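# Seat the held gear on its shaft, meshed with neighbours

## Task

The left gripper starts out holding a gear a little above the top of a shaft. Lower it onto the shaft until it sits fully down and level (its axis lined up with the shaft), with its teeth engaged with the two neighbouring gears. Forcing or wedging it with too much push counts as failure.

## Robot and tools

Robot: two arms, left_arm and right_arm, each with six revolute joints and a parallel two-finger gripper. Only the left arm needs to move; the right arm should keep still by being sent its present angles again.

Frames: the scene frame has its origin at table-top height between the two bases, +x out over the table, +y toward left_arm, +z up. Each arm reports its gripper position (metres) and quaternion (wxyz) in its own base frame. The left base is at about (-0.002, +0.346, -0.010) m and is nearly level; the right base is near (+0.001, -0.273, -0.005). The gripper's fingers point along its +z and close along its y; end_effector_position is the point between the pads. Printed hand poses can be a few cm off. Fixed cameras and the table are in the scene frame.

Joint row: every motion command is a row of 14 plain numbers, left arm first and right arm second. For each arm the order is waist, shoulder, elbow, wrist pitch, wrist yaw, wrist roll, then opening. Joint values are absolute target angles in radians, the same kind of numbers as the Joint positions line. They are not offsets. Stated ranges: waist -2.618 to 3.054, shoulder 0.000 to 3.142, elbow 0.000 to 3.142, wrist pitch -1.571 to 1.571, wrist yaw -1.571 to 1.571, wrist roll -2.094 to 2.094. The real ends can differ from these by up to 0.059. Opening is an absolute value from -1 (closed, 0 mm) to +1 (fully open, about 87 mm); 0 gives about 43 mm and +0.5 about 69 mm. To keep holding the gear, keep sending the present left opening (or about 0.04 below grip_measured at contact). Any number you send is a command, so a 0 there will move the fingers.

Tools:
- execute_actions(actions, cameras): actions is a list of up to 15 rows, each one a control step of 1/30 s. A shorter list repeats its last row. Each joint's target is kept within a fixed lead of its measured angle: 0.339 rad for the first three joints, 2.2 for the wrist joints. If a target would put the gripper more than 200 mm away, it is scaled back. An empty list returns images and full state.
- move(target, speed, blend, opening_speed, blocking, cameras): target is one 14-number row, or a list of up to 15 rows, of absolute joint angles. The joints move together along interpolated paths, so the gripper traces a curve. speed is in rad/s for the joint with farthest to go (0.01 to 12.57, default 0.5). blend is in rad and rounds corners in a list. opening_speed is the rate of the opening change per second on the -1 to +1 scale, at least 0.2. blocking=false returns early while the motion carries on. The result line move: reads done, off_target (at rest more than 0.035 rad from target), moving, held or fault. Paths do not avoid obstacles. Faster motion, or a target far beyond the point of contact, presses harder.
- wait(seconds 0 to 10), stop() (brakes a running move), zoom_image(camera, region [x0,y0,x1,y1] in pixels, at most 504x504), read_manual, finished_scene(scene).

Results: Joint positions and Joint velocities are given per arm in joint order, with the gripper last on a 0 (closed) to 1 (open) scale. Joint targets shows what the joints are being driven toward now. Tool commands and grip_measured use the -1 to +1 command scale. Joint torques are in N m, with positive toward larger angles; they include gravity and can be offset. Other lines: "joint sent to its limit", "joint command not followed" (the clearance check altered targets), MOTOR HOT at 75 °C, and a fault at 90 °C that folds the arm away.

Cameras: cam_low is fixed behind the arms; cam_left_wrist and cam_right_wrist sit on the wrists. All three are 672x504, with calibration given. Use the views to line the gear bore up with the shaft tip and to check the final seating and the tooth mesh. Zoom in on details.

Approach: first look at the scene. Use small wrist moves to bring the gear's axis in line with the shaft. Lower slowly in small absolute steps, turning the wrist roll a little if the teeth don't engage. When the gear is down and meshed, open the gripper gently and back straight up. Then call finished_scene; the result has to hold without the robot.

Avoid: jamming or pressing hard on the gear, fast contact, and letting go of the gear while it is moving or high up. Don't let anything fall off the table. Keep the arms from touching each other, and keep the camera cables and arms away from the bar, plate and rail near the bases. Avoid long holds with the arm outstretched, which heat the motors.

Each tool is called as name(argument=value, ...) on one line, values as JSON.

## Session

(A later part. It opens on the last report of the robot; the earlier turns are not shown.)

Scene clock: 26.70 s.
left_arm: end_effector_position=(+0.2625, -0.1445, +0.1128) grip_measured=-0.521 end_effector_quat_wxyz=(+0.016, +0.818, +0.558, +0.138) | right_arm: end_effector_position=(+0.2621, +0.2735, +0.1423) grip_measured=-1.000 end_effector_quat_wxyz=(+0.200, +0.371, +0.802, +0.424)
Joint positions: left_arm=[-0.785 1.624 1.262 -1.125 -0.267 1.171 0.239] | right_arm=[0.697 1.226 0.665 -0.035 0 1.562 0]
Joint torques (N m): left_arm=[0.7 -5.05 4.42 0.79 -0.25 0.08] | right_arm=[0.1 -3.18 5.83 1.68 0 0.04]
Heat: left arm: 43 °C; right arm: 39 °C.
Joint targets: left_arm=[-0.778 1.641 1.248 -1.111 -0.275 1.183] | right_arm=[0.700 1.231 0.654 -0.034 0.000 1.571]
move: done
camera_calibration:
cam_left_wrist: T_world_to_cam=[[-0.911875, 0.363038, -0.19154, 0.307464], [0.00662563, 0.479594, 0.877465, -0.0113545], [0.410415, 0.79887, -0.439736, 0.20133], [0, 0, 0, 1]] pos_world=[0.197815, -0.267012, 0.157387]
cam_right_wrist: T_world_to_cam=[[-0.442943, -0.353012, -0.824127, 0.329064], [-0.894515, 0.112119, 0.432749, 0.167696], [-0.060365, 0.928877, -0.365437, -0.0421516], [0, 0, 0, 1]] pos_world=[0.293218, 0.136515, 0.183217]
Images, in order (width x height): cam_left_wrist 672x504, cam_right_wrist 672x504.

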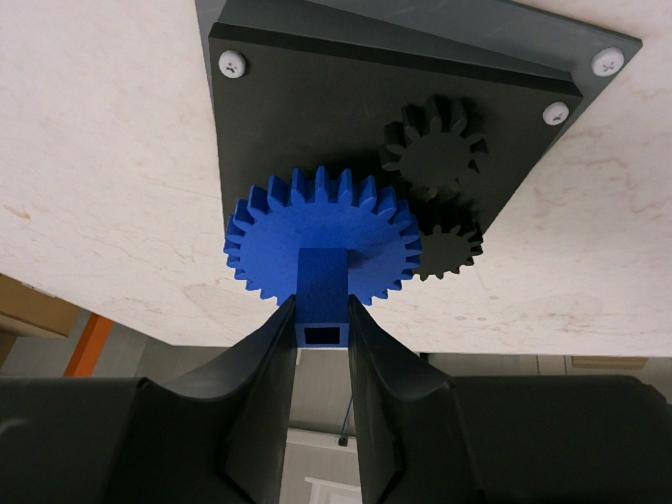

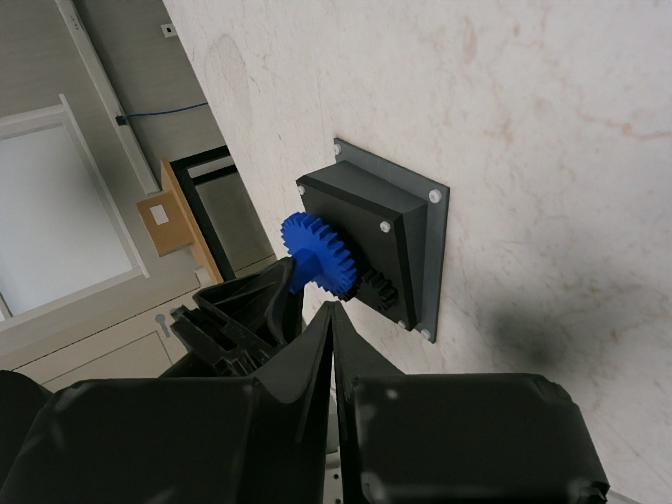

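move(target=[[-0.800,1.641,1.248,-1.111,-0.275,1.183,-1,0.70,1.231,0.654,-0.034,0,1.571,-1],[-0.800,1.641,1.226,-1.089,-0.275,1.183,-1,0.70,1.231,0.654,-0.034,0,1.571,-1]], speed=0.06, cameras=["cam_left_wrist","cam_right_wrist"])

zoom_image(camera="cam_right_wrist", region=[260, 190, 380, 310])

zoom_image(camera="cam_left_wrist", region=[220, 160, 490, 360])

Scene clock: 28.50 s.
left_arm: end_effector_position=(+0.2625, -0.1455, +0.1120) grip_measured=-0.521 end_effector_quat_wxyz=(+0.015, +0.821, +0.552, +0.147) | right_arm: end_effector_position=(+0.2621, +0.2735, +0.1423) grip_measured=-1.000 end_effector_quat_wxyz=(+0.200, +0.371, +0.802, +0.424)
Joint positions: left_arm=[-0.798 1.624 1.252 -1.115 -0.286 1.172 0.239] | right_arm=[0.697 1.226 0.665 -0.035 0 1.562 0]
Joint torques (N m): left_arm=[-0.17 -5.04 3.41 0.92 -0.08 0.07] | right_arm=[0.1 -3.18 5.83 1.68 0.01 0.05]
Heat: left arm: 43 °C; right arm: 39 °C.
Joint targets: left_arm=[-0.800 1.641 1.226 -1.089 -0.275 1.183] | right_arm=[0.700 1.231 0.654 -0.034 0.000 1.571]
move: done
camera_calibration:
cam_left_wrist: T_world_to_cam=[[-0.904786, 0.376677, -0.198689, 0.308574], [0.000550925, 0.467587, 0.883947, -0.0110871], [0.425867, 0.799673, -0.423274, 0.195996], [0, 0, 0, 1]] pos_world=[0.195731, -0.267782, 0.154071]
cam_right_wrist: T_world_to_cam=[[-0.442943, -0.353012, -0.824127, 0.329064], [-0.894515, 0.112119, 0.432749, 0.167696], [-0.060365, 0.928877, -0.365437, -0.0421516], [0, 0, 0, 1]] pos_world=[0.293218, 0.136515, 0.183217]
Images, in order (width x height): cam_left_wrist 672x504, cam_right_wrist 672x504.

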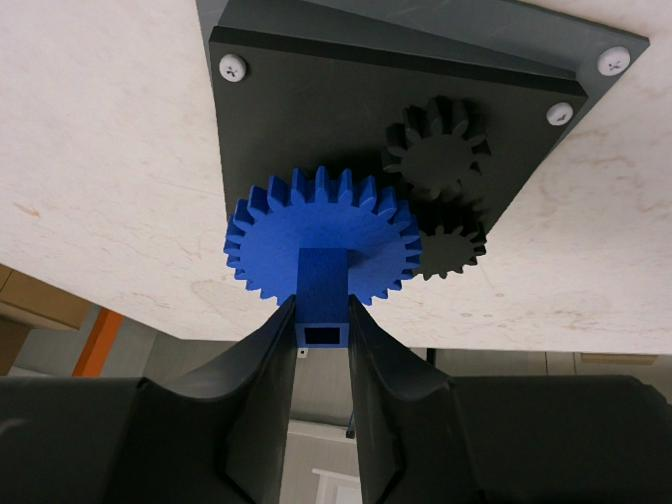

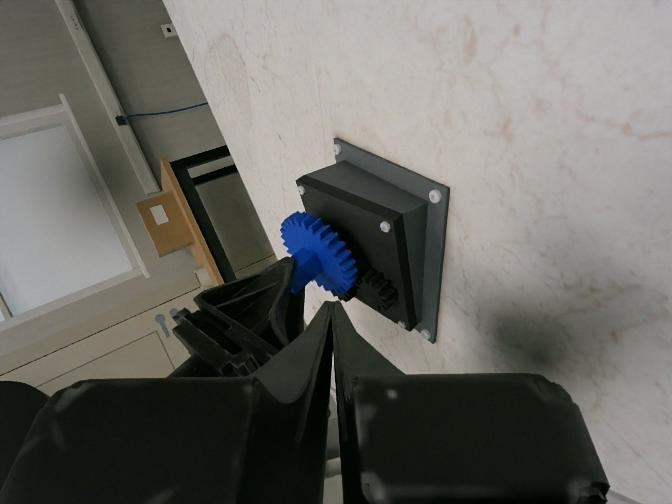

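Scaled by 4.200 from the camera's 672x504 image, which has a finer 960x720 frame.

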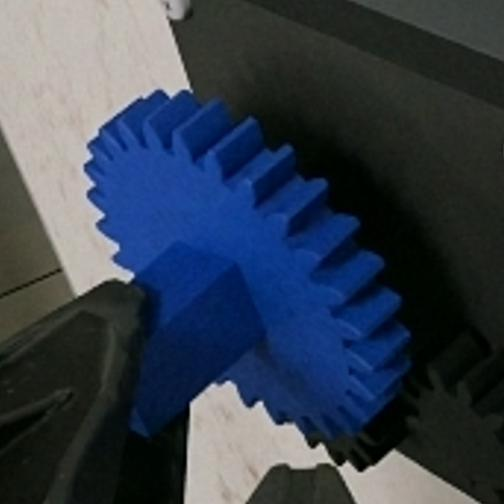

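Scaled by 1.867 from the camera's 672x504 image, which has a finer 960x720 frame.

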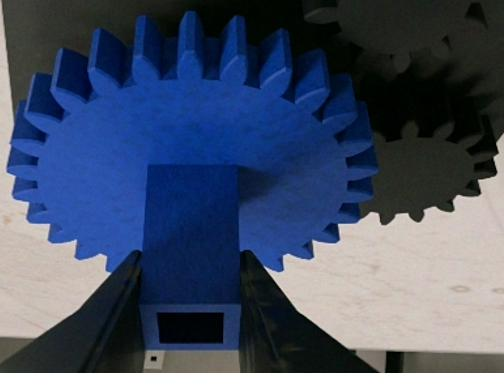

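move(target=[-0.786,1.641,1.256,-1.119,-0.262,1.183,-1,0.70,1.231,0.654,-0.034,0,1.571,-1], speed=0.08, cameras=[])

Scene clock: 29.77 s.
left_arm: end_effector_position=(+0.2624, -0.1455, +0.1120) grip_measured=-0.521 end_effector_quat_wxyz=(+0.015, +0.821, +0.552, +0.147) | right_arm: end_effector_position=(+0.2621, +0.2735, +0.1423) grip_measured=-1.000 end_effector_quat_wxyz=(+0.200, +0.371, +0.802, +0.424)
Joint positions: left_arm=[-0.798 1.624 1.252 -1.115 -0.286 1.172 0.239] | right_arm=[0.697 1.226 0.665 -0.035 0 1.562 0]
Joint torques (N m): left_arm=[1.17 -5.04 5.79 0.63 0.04 0.08] | right_arm=[0.1 -3.17 5.83 1.68 0.01 0.05]
Heat: left arm: 43 °C; right arm: 39 °C.
Joint targets: left_arm=[-0.786 1.641 1.256 -1.119 -0.262 1.183] | right_arm=[0.700 1.231 0.654 -0.034 0.000 1.571]
move: done
No camera images: "cameras" was empty.

move(target=[-0.782,1.641,1.290,-1.153,-0.258,1.183,-1,0.70,1.231,0.654,-0.034,0,1.571,-1], speed=0.08, cameras=[])

Scene clock: 30.97 s.
left_arm: end_effector_position=(+0.2612, -0.1452, +0.1142) grip_measured=-0.521 end_effector_quat_wxyz=(+0.014, +0.820, +0.556, +0.136) | right_arm: end_effector_position=(+0.2621, +0.2735, +0.1423) grip_measured=-1.000 end_effector_quat_wxyz=(+0.200, +0.371, +0.802, +0.424)
Joint positions: left_arm=[-0.788 1.624 1.269 -1.135 -0.263 1.172 0.239] | right_arm=[0.697 1.226 0.665 -0.035 0 1.562 0]
Joint torques (N m): left_arm=[0.62 -5.04 7.23 0.49 -0.13 0.07] | right_arm=[0.1 -3.18 5.83 1.68 0.01 0.05]
Heat: left arm: 43 °C; right arm: 39 °C.
Joint targets: left_arm=[-0.782 1.641 1.290 -1.153 -0.258 1.183] | right_arm=[0.700 1.231 0.654 -0.034 0.000 1.571]
move: done
No camera images: "cameras" was empty.

move(target=[[-0.800,1.648,1.275,-1.138,-0.268,1.183,-1,0.70,1.231,0.654,-0.034,0,1.571,-1],[-0.800,1.648,1.236,-1.094,-0.268,1.183,-1,0.70,1.231,0.654,-0.034,0,1.571,-1]], speed=0.06, cameras=[])

Scene clock: 33.00 s.
left_arm: end_effector_position=(+0.2612, -0.1448, +0.1120) grip_measured=-0.521 end_effector_quat_wxyz=(+0.009, +0.821, +0.552, +0.144) | right_arm: end_effector_position=(+0.2621, +0.2735, +0.1423) grip_measured=-1.000 end_effector_quat_wxyz=(+0.200, +0.371, +0.802, +0.424)
Joint positions: left_arm=[-0.797 1.63 1.261 -1.13 -0.281 1.172 0.239] | right_arm=[0.697 1.226 0.665 -0.035 0 1.562 0]
Joint torques (N m): left_arm=[-0.31 -5.03 3.56 0.98 -0.06 0.07] | right_arm=[0.12 -3.18 5.85 1.68 0.01 0.04]
Heat: left arm: 43 °C; right arm: 40 °C.
Joint targets: left_arm=[-0.800 1.648 1.236 -1.094 -0.268 1.183] | right_arm=[0.700 1.231 0.654 -0.034 0.000 1.571]
move: off_target (left_arm); left_arm: the wrist pitch is farthest, 0.036 rad from its target
No camera images: "cameras" was empty.

move(target=[[-0.800,1.655,1.240,-1.090,-0.268,1.183,-1,0.70,1.231,0.654,-0.034,0,1.571,-1],[-0.800,1.655,1.240,-1.090,-0.240,1.183,-1,0.70,1.231,0.654,-0.034,0,1.571,-1]], speed=0.04, cameras=[])

Scene clock: 34.90 s.
left_arm: end_effector_position=(+0.2612, -0.1450, +0.1119) grip_measured=-0.521 end_effector_quat_wxyz=(+0.009, +0.821, +0.552, +0.144) | right_arm: end_effector_position=(+0.2621, +0.2735, +0.1423) grip_measured=-1.000 end_effector_quat_wxyz=(+0.200, +0.371, +0.802, +0.424)
Joint positions: left_arm=[-0.797 1.63 1.261 -1.129 -0.28 1.172 0.239] | right_arm=[0.697 1.226 0.665 -0.035 0 1.562 0]
Joint torques (N m): left_arm=[-0.31 -4.45 3.89 1.02 0.2 0.07] | right_arm=[0.1 -3.18 5.83 1.68 0.01 0.05]
Heat: left arm: 43 °C; right arm: 40 °C.
Joint targets: left_arm=[-0.800 1.655 1.240 -1.090 -0.240 1.183] | right_arm=[0.700 1.231 0.654 -0.034 0.000 1.571]
move: off_target (left_arm); left_arm: the wrist yaw is farthest, 0.040 rad from its target
No camera images: "cameras" was empty.

wait(seconds=0.1, cameras=["all"])

zoom_image(camera="cam_right_wrist", region=[270, 195, 400, 305])

zoom_image(camera="cam_low", region=[310, 160, 390, 230])

zoom_image(camera="cam_left_wrist", region=[340, 150, 500, 300])

Scene clock: 35.17 s.
left_arm: end_effector_position=(+0.2612, -0.1450, +0.1119) grip_measured=-0.521 end_effector_quat_wxyz=(+0.009, +0.821, +0.552, +0.144) | right_arm: end_effector_position=(+0.2621, +0.2735, +0.1423) grip_measured=-1.000 end_effector_quat_wxyz=(+0.200, +0.371, +0.802, +0.424)
Joint positions: left_arm=[-0.797 1.63 1.261 -1.129 -0.28 1.172 0.239] | right_arm=[0.697 1.226 0.665 -0.035 0 1.562 0]
Joint torques (N m): left_arm=[-0.31 -4.45 3.88 1.02 0.2 0.07] | right_arm=[0.1 -3.18 5.82 1.68 0 0.05]
Heat: left arm: 43 °C; right arm: 40 °C.
Joint targets: left_arm=[-0.800 1.655 1.240 -1.090 -0.240 1.183] | right_arm=[0.700 1.231 0.654 -0.034 0.000 1.571]
Tool commands: left_gripper/opening=-1.0 right_gripper/opening=-1.0
wait: 0.10 s; at rest from the start
camera_calibration:
cam_left_wrist: T_world_to_cam=[[-0.90737, 0.377426, -0.18501, 0.306436], [0.0119234, 0.463087, 0.886232, -0.0151109], [0.420163, 0.801935, -0.424692, 0.198044], [0, 0, 0, 1]] pos_world=[0.19502, -0.267478, 0.154193]
cam_right_wrist: T_world_to_cam=[[-0.442943, -0.353012, -0.824127, 0.329064], [-0.894515, 0.112119, 0.432749, 0.167696], [-0.060365, 0.928877, -0.365437, -0.0421516], [0, 0, 0, 1]] pos_world=[0.293218, 0.136515, 0.183217]

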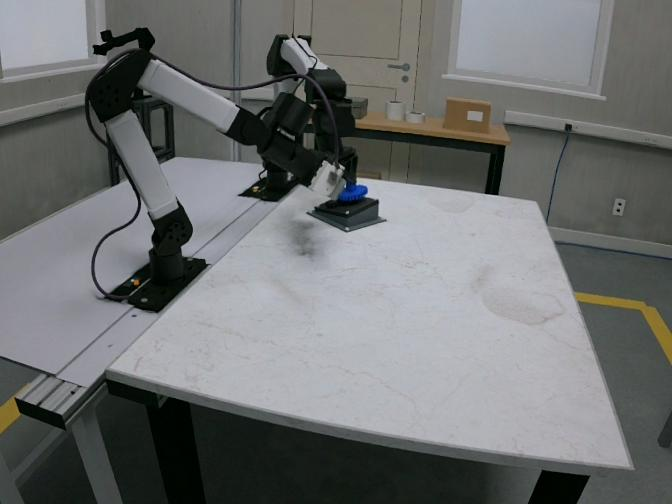

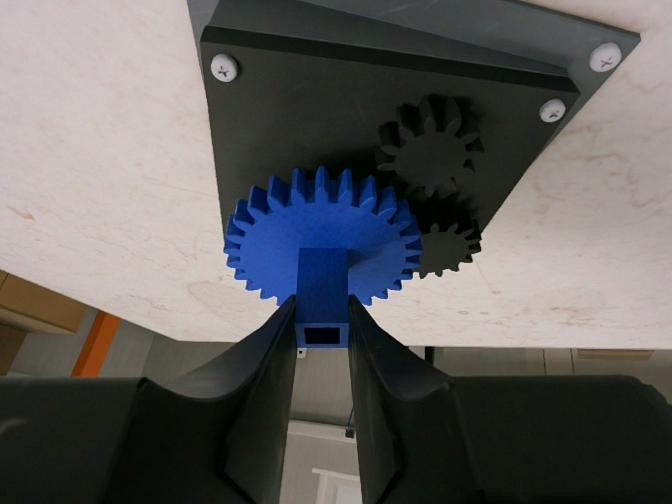

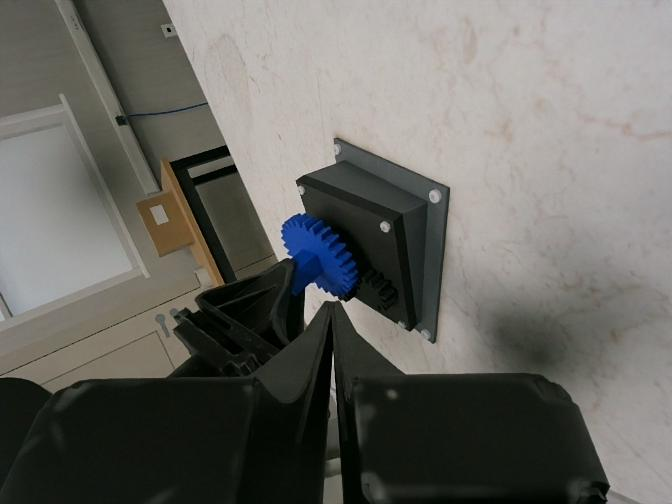

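Scaled by 3.877 from the camera's 672x504 image, which has a finer 960x720 frame.

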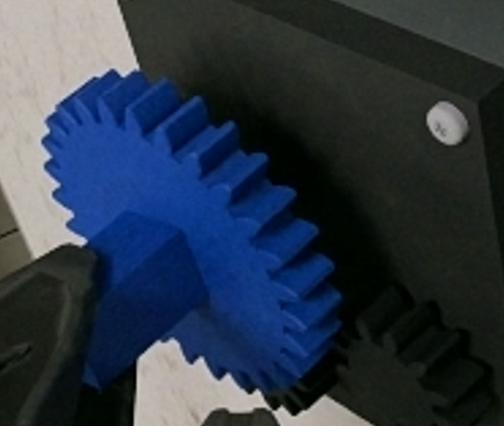

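Scaled by 6.300 from the camera's 672x504 image, which has a finer 960x720 frame.

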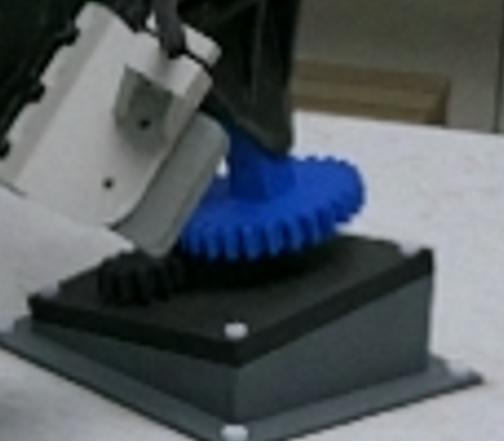

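Scaled by 3.150 from the camera's 672x504 image, which has a finer 960x720 frame.

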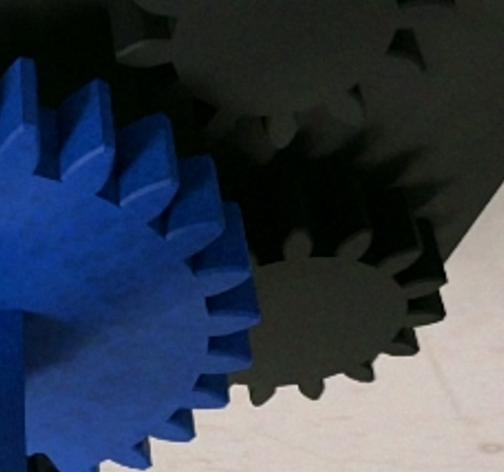

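move(target=[[-0.797,1.655,1.300,-1.160,-0.250,1.183,-1,0.70,1.231,0.654,-0.034,0,1.571,-1],[-0.786,1.659,1.300,-1.160,-0.250,1.183,-1,0.70,1.231,0.654,-0.034,0,1.571,-1]], speed=0.1, cameras=["cam_right_wrist"])

zoom_image(camera="cam_right_wrist", region=[270, 195, 400, 305])

Scene clock: 37.60 s.
left_arm: end_effector_position=(+0.2605, -0.1479, +0.1116) grip_measured=-0.521 end_effector_quat_wxyz=(+0.008, +0.822, +0.554, +0.132) | right_arm: end_effector_position=(+0.2621, +0.2735, +0.1423) grip_measured=-1.000 end_effector_quat_wxyz=(+0.200, +0.371, +0.802, +0.424)
Joint positions: left_arm=[-0.793 1.64 1.278 -1.142 -0.257 1.173 0.239] | right_arm=[0.697 1.226 0.665 -0.035 0 1.562 0]
Joint torques (N m): left_arm=[0.72 -5.05 7.24 0.44 -0.1 0.07] | right_arm=[0.12 -3.18 5.82 1.68 0.01 0.05]
Heat: left arm: 43 °C; right arm: 40 °C.
Joint targets: left_arm=[-0.786 1.659 1.300 -1.160 -0.250 1.183] | right_arm=[0.700 1.231 0.654 -0.034 0.000 1.571]
move: done
camera_calibration:
cam_right_wrist: T_world_to_cam=[[-0.442943, -0.353012, -0.824127, 0.329064], [-0.894515, 0.112119, 0.432749, 0.167696], [-0.060365, 0.928877, -0.365437, -0.0421516], [0, 0, 0, 1]] pos_world=[0.293218, 0.136515, 0.183217]
Images, in order (width x height): cam_right_wrist 672x504.

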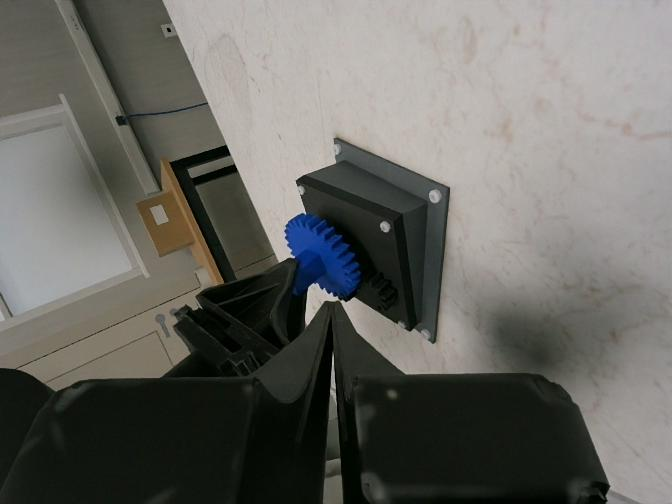

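Scaled by 3.877 from the camera's 672x504 image, which has a finer 960x720 frame.

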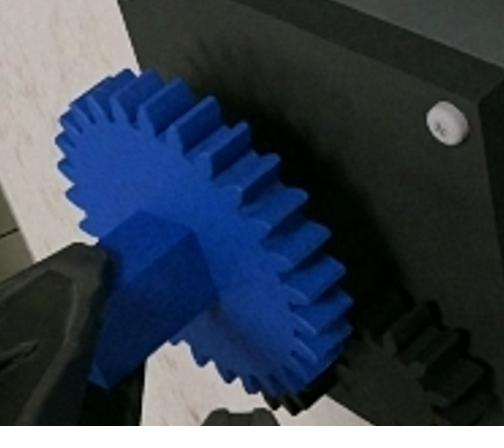

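move(target=[[-0.778,1.659,1.312,-1.172,-0.250,1.183,-1,0.70,1.231,0.654,-0.034,0,1.571,-1],[-0.778,1.668,1.312,-1.172,-0.250,1.183,-1,0.70,1.231,0.654,-0.034,0,1.571,-1],[-0.778,1.668,1.262,-1.116,-0.250,1.183,-1,0.70,1.231,0.654,-0.034,0,1.571,-1]], speed=0.08, cameras=["cam_right_wrist"])

zoom_image(camera="cam_right_wrist", region=[270, 195, 400, 305])

Scene clock: 39.90 s.
left_arm: end_effector_position=(+0.2626, -0.1449, +0.1122) grip_measured=-0.521 end_effector_quat_wxyz=(+0.002, +0.820, +0.557, +0.134) | right_arm: end_effector_position=(+0.2621, +0.2735, +0.1423) grip_measured=-1.000 end_effector_quat_wxyz=(+0.200, +0.371, +0.802, +0.424)
Joint positions: left_arm=[-0.784 1.649 1.288 -1.152 -0.263 1.173 0.239] | right_arm=[0.697 1.226 0.665 -0.035 0 1.562 0]
Joint torques (N m): left_arm=[0.61 -5.14 3.44 0.95 -0.04 0.07] | right_arm=[0.12 -3.17 5.82 1.68 0.01 0.04]
Heat: left arm: 44 °C; right arm: 40 °C.
Joint targets: left_arm=[-0.778 1.668 1.262 -1.116 -0.250 1.183] | right_arm=[0.700 1.231 0.654 -0.034 0.000 1.571]
move: off_target (left_arm); left_arm: the wrist pitch is farthest, 0.036 rad from its target
camera_calibration:
cam_right_wrist: T_world_to_cam=[[-0.442943, -0.353012, -0.824127, 0.329064], [-0.894515, 0.112119, 0.432749, 0.167696], [-0.060365, 0.928877, -0.365437, -0.0421516], [0, 0, 0, 1]] pos_world=[0.293218, 0.136515, 0.183217]
Images, in order (width x height): cam_right_wrist 672x504.

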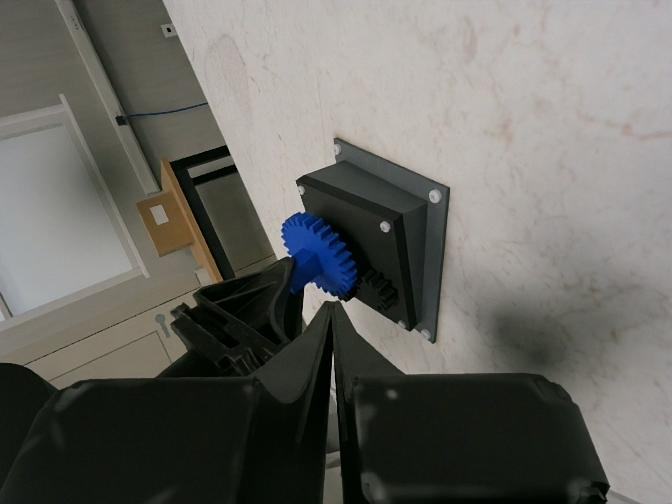

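Scaled by 3.877 from the camera's 672x504 image, which has a finer 960x720 frame.

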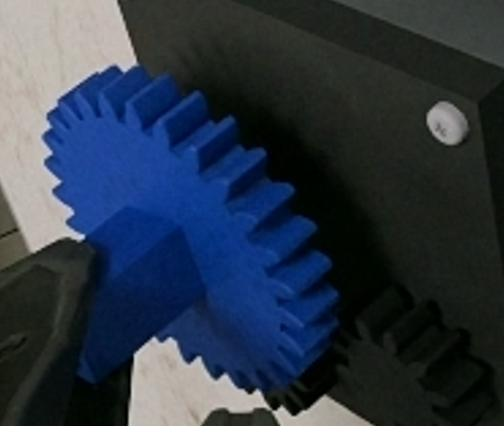

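move(target=[[-0.778,1.676,1.270,-1.125,-0.250,1.183,-1,0.70,1.231,0.654,-0.034,0,1.571,-1],[-0.804,1.676,1.266,-1.120,-0.250,1.183,-1,0.70,1.231,0.654,-0.034,0,1.571,-1]], speed=0.03, cameras=[])

Scene clock: 41.90 s.
left_arm: end_effector_position=(+0.2614, -0.1474, +0.1125) grip_measured=-0.521 end_effector_quat_wxyz=(+0.003, +0.823, +0.552, +0.136) | right_arm: end_effector_position=(+0.2621, +0.2735, +0.1423) grip_measured=-1.000 end_effector_quat_wxyz=(+0.200, +0.371, +0.802, +0.424)
Joint positions: left_arm=[-0.795 1.649 1.288 -1.152 -0.267 1.173 0.239] | right_arm=[0.697 1.226 0.665 -0.035 0 1.562 0]
Joint torques (N m): left_arm=[-0.85 -4.48 3.74 0.92 -0.02 0.07] | right_arm=[0.1 -3.18 5.83 1.68 0.01 0.04]
Heat: left arm: 44 °C; right arm: 40 °C.
Joint targets: left_arm=[-0.804 1.676 1.266 -1.120 -0.250 1.183] | right_arm=[0.700 1.231 0.654 -0.034 0.000 1.571]
move: done
No camera images: "cameras" was empty.

move(target=[[-0.804,1.686,1.290,-1.140,-0.250,1.183,-1,0.70,1.231,0.654,-0.034,0,1.571,-1],[-0.804,1.686,1.268,-1.118,-0.250,1.183,-1,0.70,1.231,0.654,-0.034,0,1.571,-1]], speed=0.03, cameras=[])

Scene clock: 44.13 s.
left_arm: end_effector_position=(+0.2622, -0.1457, +0.1123) grip_measured=-0.521 end_effector_quat_wxyz=(-0.001, +0.822, +0.551, +0.141) | right_arm: end_effector_position=(+0.2621, +0.2735, +0.1423) grip_measured=-1.000 end_effector_quat_wxyz=(+0.200, +0.371, +0.802, +0.424)
Joint positions: left_arm=[-0.795 1.653 1.288 -1.155 -0.278 1.173 0.239] | right_arm=[0.697 1.226 0.665 -0.035 0 1.562 0]
Joint torques (N m): left_arm=[-0.85 -4.04 3.89 0.95 0.08 0.07] | right_arm=[0.1 -3.18 5.83 1.68 0.01 0.04]
Heat: left arm: 44 °C; right arm: 40 °C.
Joint targets: left_arm=[-0.804 1.686 1.268 -1.118 -0.250 1.183] | right_arm=[0.700 1.231 0.654 -0.034 0.000 1.571]
move: off_target (left_arm); left_arm: the wrist pitch is farthest, 0.037 rad from its target
No camera images: "cameras" was empty.

move(target=[[-0.804,1.684,1.332,-1.186,-0.250,1.183,-1,0.70,1.231,0.654,-0.034,0,1.571,-1],[-0.806,1.684,1.305,-1.155,-0.250,1.183,-1,0.70,1.231,0.654,-0.034,0,1.571,-1]], speed=0.08, cameras=[])

Scene clock: 46.40 s.
left_arm: end_effector_position=(+0.2612, -0.1511, +0.1120) grip_measured=-0.521 end_effector_quat_wxyz=(-0.002, +0.825, +0.551, +0.129) | right_arm: end_effector_position=(+0.2621, +0.2735, +0.1423) grip_measured=-1.000 end_effector_quat_wxyz=(+0.200, +0.371, +0.802, +0.424)
Joint positions: left_arm=[-0.797 1.669 1.311 -1.168 -0.255 1.173 0.239] | right_arm=[0.697 1.226 0.665 -0.035 0 1.562 0]
Joint torques (N m): left_arm=[-0.83 -5.57 5 0.71 -0.12 0.07] | right_arm=[0.12 -3.18 5.82 1.68 0.01 0.05]
Heat: left arm: 44 °C; right arm: 40 °C.
Joint targets: left_arm=[-0.806 1.684 1.305 -1.155 -0.250 1.183] | right_arm=[0.700 1.231 0.654 -0.034 0.000 1.571]
move: done
No camera images: "cameras" was empty.

move(target=[[-0.779,1.684,1.305,-1.155,-0.250,1.183,-1,0.70,1.231,0.654,-0.034,0,1.571,-1],[-0.779,1.684,1.282,-1.134,-0.240,1.183,-1,0.70,1.231,0.654,-0.034,0,1.571,-1]], speed=0.04, cameras=[])

Scene clock: 55.87 s.
left_arm: end_effector_position=(+0.2628, -0.1493, +0.1071) grip_measured=-0.521 end_effector_quat_wxyz=(+0.001, +0.822, +0.556, +0.126) | right_arm: end_effector_position=(+0.2621, +0.2735, +0.1423) grip_measured=-1.000 end_effector_quat_wxyz=(+0.200, +0.371, +0.802, +0.424)
Joint positions: left_arm=[-0.785 1.669 1.294 -1.146 -0.247 1.173 0.239] | right_arm=[0.697 1.226 0.665 -0.035 0 1.562 0]
Joint torques (N m): left_arm=[0.65 -5.59 4.52 0.7 -0.09 0.07] | right_arm=[0.12 -3.18 5.83 1.68 0.01 0.05]
Heat: left arm: 44 °C; right arm: 40 °C.
Joint targets: left_arm=[-0.779 1.684 1.282 -1.134 -0.240 1.183] | right_arm=[0.700 1.231 0.654 -0.034 0.000 1.571]
move: done
No camera images: "cameras" was empty.

wait(seconds=0.1, cameras=["cam_left_wrist","cam_right_wrist"])

zoom_image(camera="cam_right_wrist", region=[270, 195, 400, 305])

zoom_image(camera="cam_left_wrist", region=[220, 130, 500, 340])

Scene clock: 56.10 s.
left_arm: end_effector_position=(+0.2628, -0.1493, +0.1071) grip_measured=-0.521 end_effector_quat_wxyz=(+0.001, +0.822, +0.556, +0.126) | right_arm: end_effector_position=(+0.2621, +0.2735, +0.1423) grip_measured=-1.000 end_effector_quat_wxyz=(+0.200, +0.371, +0.802, +0.424)
Joint positions: left_arm=[-0.785 1.669 1.294 -1.146 -0.247 1.173 0.239] | right_arm=[0.697 1.226 0.665 -0.035 0 1.562 0]
Joint torques (N m): left_arm=[0.64 -5.6 4.51 0.7 -0.09 0.07] | right_arm=[0.1 -3.18 5.83 1.68 0.01 0.05]
Heat: left arm: 44 °C; right arm: 40 °C.
Joint targets: left_arm=[-0.779 1.684 1.282 -1.134 -0.240 1.183] | right_arm=[0.700 1.231 0.654 -0.034 0.000 1.571]
Tool commands: left_gripper/opening=-1.0 right_gripper/opening=-1.0
wait: 0.10 s; at rest by 0.03 s
camera_calibration:
cam_left_wrist: T_world_to_cam=[[-0.917136, 0.368208, -0.15259, 0.306377], [0.0418131, 0.46961, 0.881883, -0.0153548], [0.396374, 0.802427, -0.446092, 0.207492], [0, 0, 0, 1]] pos_world=[0.199387, -0.272097, 0.152852]
cam_right_wrist: T_world_to_cam=[[-0.442943, -0.353012, -0.824127, 0.329064], [-0.894515, 0.112119, 0.432749, 0.167696], [-0.060365, 0.928877, -0.365437, -0.0421516], [0, 0, 0, 1]] pos_world=[0.293218, 0.136515, 0.183217]
Images, in order (width x height): cam_left_wrist 672x504, cam_right_wrist 672x504.

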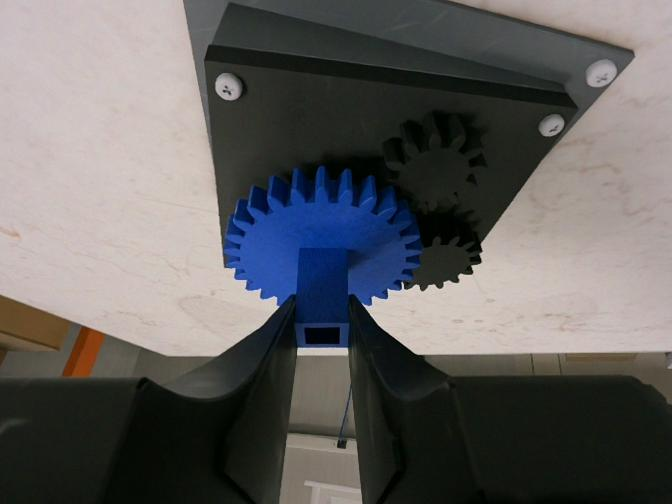

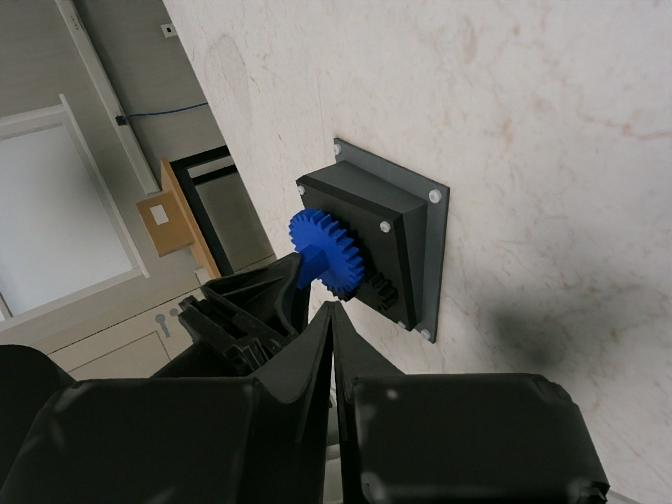

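Scaled by 3.877 from the camera's 672x504 image, which has a finer 960x720 frame.

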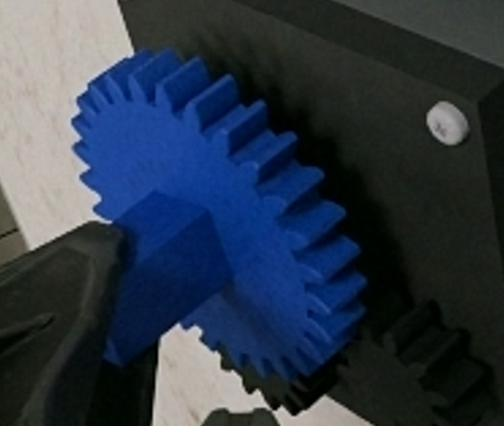

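Scaled by 1.800 from the camera's 672x504 image, which has a finer 960x720 frame.

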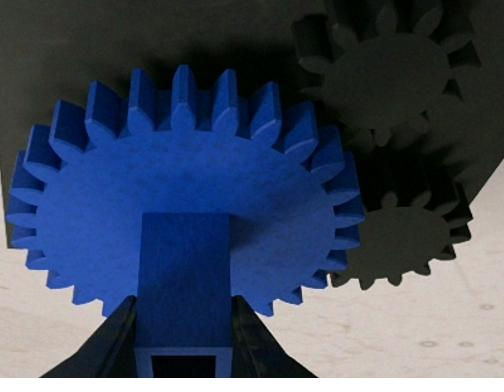

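move(target=[-0.779,1.684,1.268,-1.119,-0.243,1.183,-1,0.70,1.231,0.654,-0.034,0,1.571,-1], speed=0.04, cameras=[])

Scene clock: 57.00 s.
left_arm: end_effector_position=(+0.2629, -0.1491, +0.1065) grip_measured=-0.521 end_effector_quat_wxyz=(+0.001, +0.822, +0.556, +0.126) | right_arm: end_effector_position=(+0.2621, +0.2735, +0.1423) grip_measured=-1.000 end_effector_quat_wxyz=(+0.200, +0.371, +0.802, +0.424)
Joint positions: left_arm=[-0.785 1.669 1.291 -1.143 -0.249 1.173 0.239] | right_arm=[0.697 1.226 0.665 -0.035 0 1.562 0]
Joint torques (N m): left_arm=[0.64 -5.57 3.64 0.82 -0.11 0.07] | right_arm=[0.1 -3.18 5.83 1.68 0.01 0.04]
Heat: left arm: 44 °C; right arm: 40 °C.
Joint targets: left_arm=[-0.779 1.684 1.268 -1.119 -0.243 1.183] | right_arm=[0.700 1.231 0.654 -0.034 0.000 1.571]
move: done
No camera images: "cameras" was empty.

move(target=[[-0.779,1.684,1.268,-1.119,-0.243,1.25,-1,0.70,1.231,0.654,-0.034,0,1.571,-1]], speed=0.08, cameras=[])

move(target=[[-0.779,1.684,1.268,-1.119,-0.243,1.11,-1,0.70,1.231,0.654,-0.034,0,1.571,-1]], speed=0.08, cameras=["cam_left_wrist"])

zoom_image(camera="cam_left_wrist", region=[220, 130, 500, 340])

Scene clock: 58.60 s.
left_arm: end_effector_position=(+0.2641, -0.1490, +0.1064) grip_measured=-0.521 end_effector_quat_wxyz=(-0.006, +0.838, +0.531, +0.126) | right_arm: end_effector_position=(+0.2621, +0.2735, +0.1423) grip_measured=-1.000 end_effector_quat_wxyz=(+0.200, +0.371, +0.802, +0.424)
Joint positions: left_arm=[-0.785 1.669 1.289 -1.147 -0.249 1.232 0.239] | right_arm=[0.697 1.226 0.665 -0.035 0 1.562 0]
Joint torques (N m): left_arm=[0.64 -5.57 3.77 0.85 -0.11 0.13] | right_arm=[0.1 -3.18 5.82 1.68 0.01 0.05]
Heat: left arm: 44 °C; right arm: 40 °C.
Joint targets: left_arm=[-0.779 1.684 1.268 -1.119 -0.243 1.250] | right_arm=[0.700 1.231 0.654 -0.034 0.000 1.571]
move: done
No camera images: "cameras" was empty.

Scene clock: 60.77 s.
left_arm: end_effector_position=(+0.2624, -0.1475, +0.1065) grip_measured=-0.521 end_effector_quat_wxyz=(+0.003, +0.809, +0.573, +0.131) | right_arm: end_effector_position=(+0.2621, +0.2735, +0.1423) grip_measured=-1.000 end_effector_quat_wxyz=(+0.200, +0.371, +0.802, +0.424)
Joint positions: left_arm=[-0.785 1.669 1.289 -1.14 -0.258 1.132 0.239] | right_arm=[0.697 1.226 0.665 -0.035 0 1.562 0]
Joint torques (N m): left_arm=[0.64 -5.59 3.79 0.8 -0.01 -0.31] | right_arm=[0.1 -3.18 5.82 1.68 0.01 0.04]
Heat: left arm: 44 °C; right arm: 40 °C.
Joint targets: left_arm=[-0.779 1.684 1.268 -1.119 -0.243 1.110] | right_arm=[0.700 1.231 0.654 -0.034 0.000 1.571]
move: done
camera_calibration:
cam_left_wrist: T_world_to_cam=[[-0.929058, 0.330621, -0.165955, 0.304249], [0.0106829, 0.472397, 0.881321, -0.00691262], [0.36978, 0.817026, -0.442416, 0.214606], [0, 0, 0, 1]] pos_world=[0.203382, -0.272664, 0.151529]
Images, in order (width x height): cam_left_wrist 672x504.

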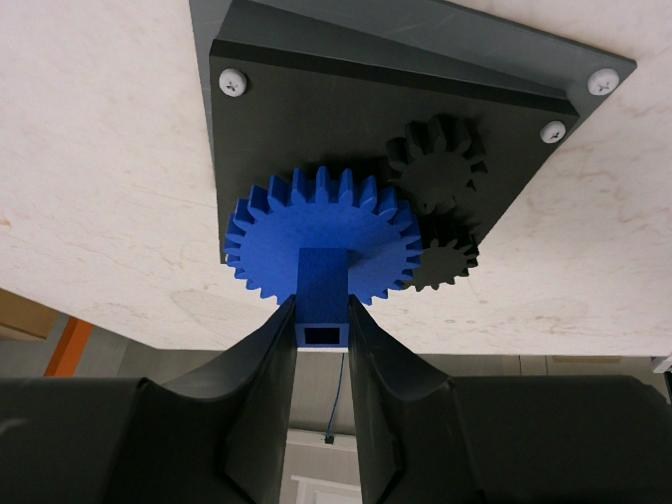

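Scaled by 1.800 from the camera's 672x504 image, which has a finer 960x720 frame.

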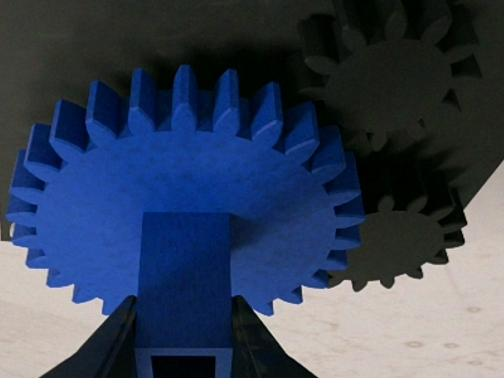

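zoom_image(camera="cam_left_wrist", region=[390, 215, 490, 305])

zoom_image(camera="cam_left_wrist", region=[360, 120, 500, 240])

Scaled by 5.040 from the camera's 672x504 image, which has a finer 960x720 frame.

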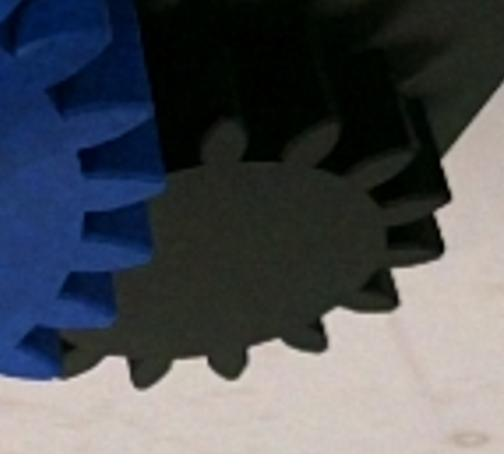

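Scaled by 3.600 from the camera's 672x504 image, which has a finer 960x720 frame.

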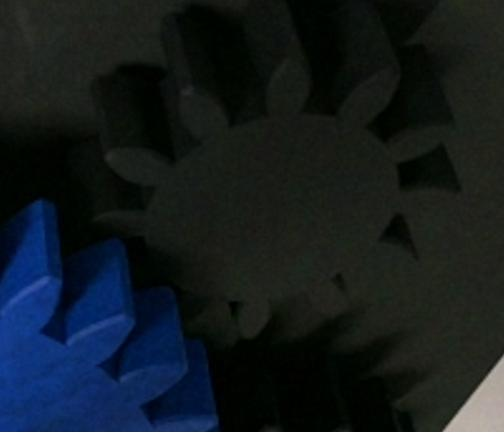

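move(target=[[-0.779,1.684,1.252,-1.107,-0.243,1.10,-1,0.70,1.231,0.654,-0.034,0,1.571,-1],[-0.779,1.684,1.252,-1.107,-0.243,1.14,-1,0.70,1.231,0.654,-0.034,0,1.571,-1]], speed=0.04, cameras=[])

Scene clock: 64.00 s.
left_arm: end_effector_position=(+0.2634, -0.1462, +0.1058) grip_measured=-0.521 end_effector_quat_wxyz=(+0.002, +0.809, +0.573, +0.136) | right_arm: end_effector_position=(+0.2621, +0.2735, +0.1423) grip_measured=-1.000 end_effector_quat_wxyz=(+0.200, +0.371, +0.802, +0.424)
Joint positions: left_arm=[-0.785 1.669 1.283 -1.134 -0.268 1.131 0.239] | right_arm=[0.697 1.226 0.665 -0.035 0 1.562 0]
Joint torques (N m): left_arm=[0.64 -5.56 3.02 0.86 0.06 0.06] | right_arm=[0.1 -3.18 5.85 1.68 0.01 0.05]
Heat: left arm: 44 °C; right arm: 40 °C.
Joint targets: left_arm=[-0.779 1.684 1.252 -1.107 -0.243 1.140] | right_arm=[0.700 1.231 0.654 -0.034 0.000 1.571]
move: done
No camera images: "cameras" was empty.

move(target=[[-0.779,1.684,1.292,-1.144,-0.232,1.14,-1,0.70,1.231,0.654,-0.034,0,1.571,-1],[-0.779,1.684,1.262,-1.114,-0.222,1.14,-1,0.70,1.231,0.654,-0.034,0,1.571,-1]], speed=0.05, cameras=[])

Scene clock: 66.27 s.
left_arm: end_effector_position=(+0.2628, -0.1474, +0.1058) grip_measured=-0.521 end_effector_quat_wxyz=(+0.003, +0.810, +0.572, +0.132) | right_arm: end_effector_position=(+0.2621, +0.2735, +0.1423) grip_measured=-1.000 end_effector_quat_wxyz=(+0.200, +0.371, +0.802, +0.424)
Joint positions: left_arm=[-0.785 1.669 1.286 -1.136 -0.259 1.134 0.239] | right_arm=[0.697 1.226 0.665 -0.035 0 1.562 0]
Joint torques (N m): left_arm=[0.62 -5.57 3.59 0.8 0.18 0.02] | right_arm=[0.1 -3.18 5.83 1.68 0.01 0.05]
Heat: left arm: 44 °C; right arm: 40 °C.
Joint targets: left_arm=[-0.779 1.684 1.262 -1.114 -0.222 1.140] | right_arm=[0.700 1.231 0.654 -0.034 0.000 1.571]
move: off_target (left_arm); left_arm: the wrist yaw is farthest, 0.037 rad from its target
No camera images: "cameras" was empty.

wait(seconds=0.1, cameras=["all"])

zoom_image(camera="cam_right_wrist", region=[330, 240, 400, 310])

zoom_image(camera="cam_left_wrist", region=[380, 200, 490, 300])

zoom_image(camera="cam_low", region=[320, 165, 390, 225])

Scene clock: 66.53 s.
left_arm: end_effector_position=(+0.2628, -0.1474, +0.1058) grip_measured=-0.521 end_effector_quat_wxyz=(+0.003, +0.810, +0.572, +0.132) | right_arm: end_effector_position=(+0.2621, +0.2735, +0.1423) grip_measured=-1.000 end_effector_quat_wxyz=(+0.200, +0.371, +0.802, +0.424)
Joint positions: left_arm=[-0.785 1.669 1.286 -1.136 -0.259 1.134 0.239] | right_arm=[0.697 1.226 0.665 -0.035 0 1.562 0]
Joint torques (N m): left_arm=[0.64 -5.57 3.6 0.81 0.18 0.02] | right_arm=[0.1 -3.18 5.82 1.68 0.01 0.04]
Heat: left arm: 44 °C; right arm: 40 °C.
Joint targets: left_arm=[-0.779 1.684 1.262 -1.114 -0.222 1.140] | right_arm=[0.700 1.231 0.654 -0.034 0.000 1.571]
Tool commands: left_gripper/opening=-1.0 right_gripper/opening=-1.0
wait: 0.10 s; at rest from the start
camera_calibration:
cam_left_wrist: T_world_to_cam=[[-0.928061, 0.332818, -0.167138, 0.304608], [0.0103727, 0.471704, 0.881696, -0.00639635], [0.372284, 0.816534, -0.441222, 0.213216], [0, 0, 0, 1]] pos_world=[0.203384, -0.27246, 0.150627]
cam_right_wrist: T_world_to_cam=[[-0.442943, -0.353012, -0.824127, 0.329064], [-0.894515, 0.112119, 0.432749, 0.167696], [-0.060365, 0.928877, -0.365437, -0.0421516], [0, 0, 0, 1]] pos_world=[0.293218, 0.136515, 0.183217]

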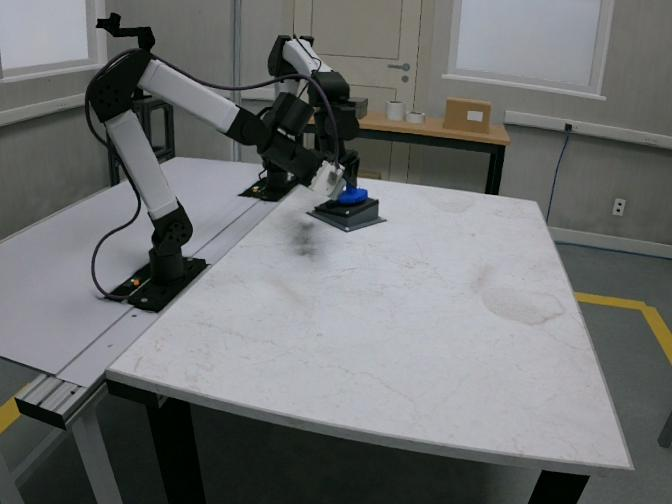

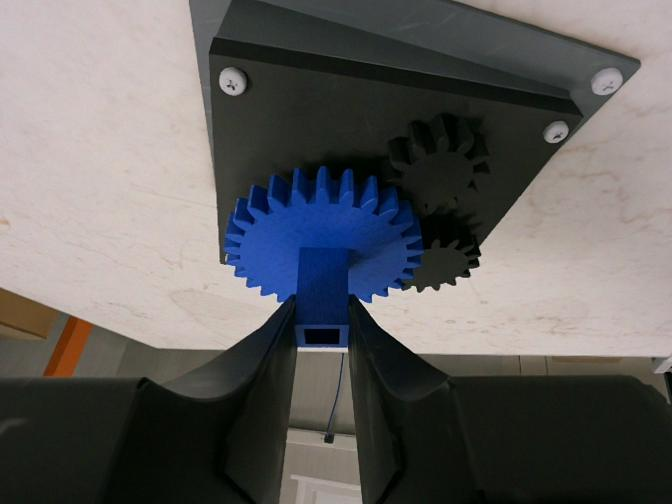

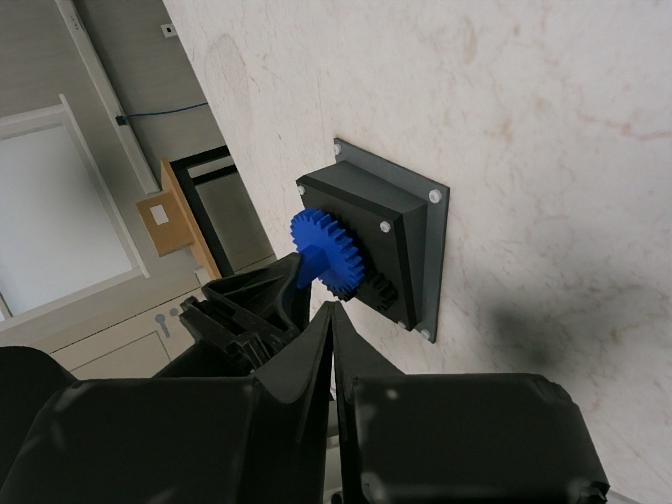

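Scaled by 7.200 from the camera's 672x504 image, which has a finer 960x720 frame.

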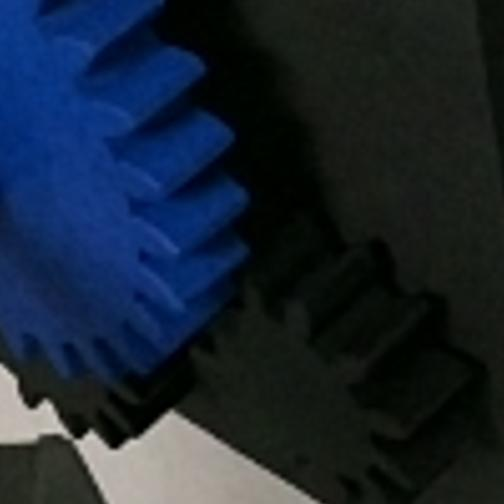

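Scaled by 4.582 from the camera's 672x504 image, which has a finer 960x720 frame.

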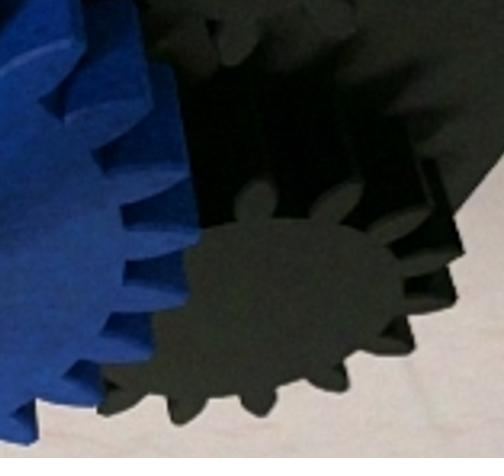

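Scaled by 7.200 from the camera's 672x504 image, which has a finer 960x720 frame.

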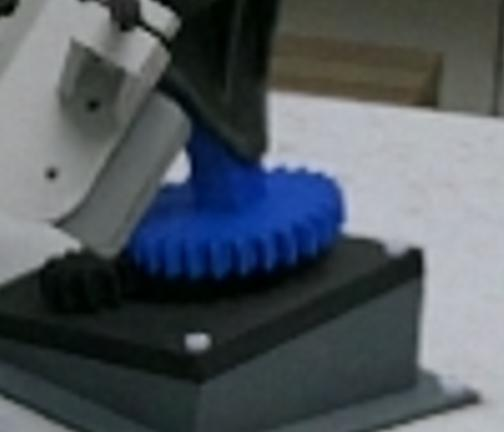

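move(target=[[-0.779,1.693,1.322,-1.170,-0.232,1.13,-1,0.70,1.231,0.654,-0.034,0,1.571,-1],[-0.779,1.693,1.275,-1.119,-0.226,1.12,-1,0.70,1.231,0.654,-0.034,0,1.571,-1]], speed=0.05, cameras=["cam_left_wrist"])

zoom_image(camera="cam_left_wrist", region=[360, 110, 500, 300])

Scene clock: 70.00 s.
left_arm: end_effector_position=(+0.2627, -0.1487, +0.1057) grip_measured=-0.521 end_effector_quat_wxyz=(+0.001, +0.810, +0.573, +0.127) | right_arm: end_effector_position=(+0.2621, +0.2735, +0.1423) grip_measured=-1.000 end_effector_quat_wxyz=(+0.200, +0.371, +0.802, +0.424)
Joint positions: left_arm=[-0.784 1.677 1.298 -1.145 -0.251 1.132 0.239] | right_arm=[0.697 1.226 0.665 -0.035 0 1.562 0]
Joint torques (N m): left_arm=[0.53 -5.63 3.69 0.84 0.08 -0.19] | right_arm=[0.12 -3.18 5.83 1.68 0 0.05]
Heat: left arm: 44 °C; right arm: 40 °C.
Joint targets: left_arm=[-0.779 1.693 1.275 -1.119 -0.226 1.120] | right_arm=[0.700 1.231 0.654 -0.034 0.000 1.571]
move: done
camera_calibration:
cam_left_wrist: T_world_to_cam=[[-0.930399, 0.330415, -0.158693, 0.304285], [0.017827, 0.473216, 0.880766, -0.00733569], [0.366115, 0.816635, -0.44617, 0.216493], [0, 0, 0, 1]] pos_world=[0.203976, -0.273865, 0.151342]
Images, in order (width x height): cam_left_wrist 672x504.

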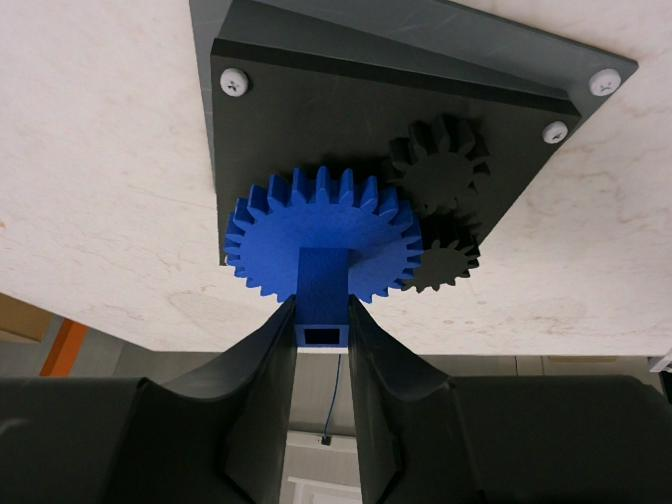

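Scaled by 2.653 from the camera's 672x504 image, which has a finer 960x720 frame.

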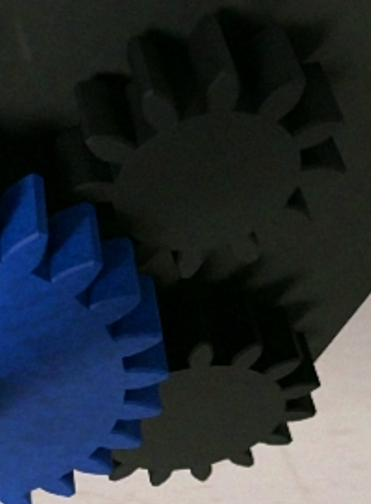

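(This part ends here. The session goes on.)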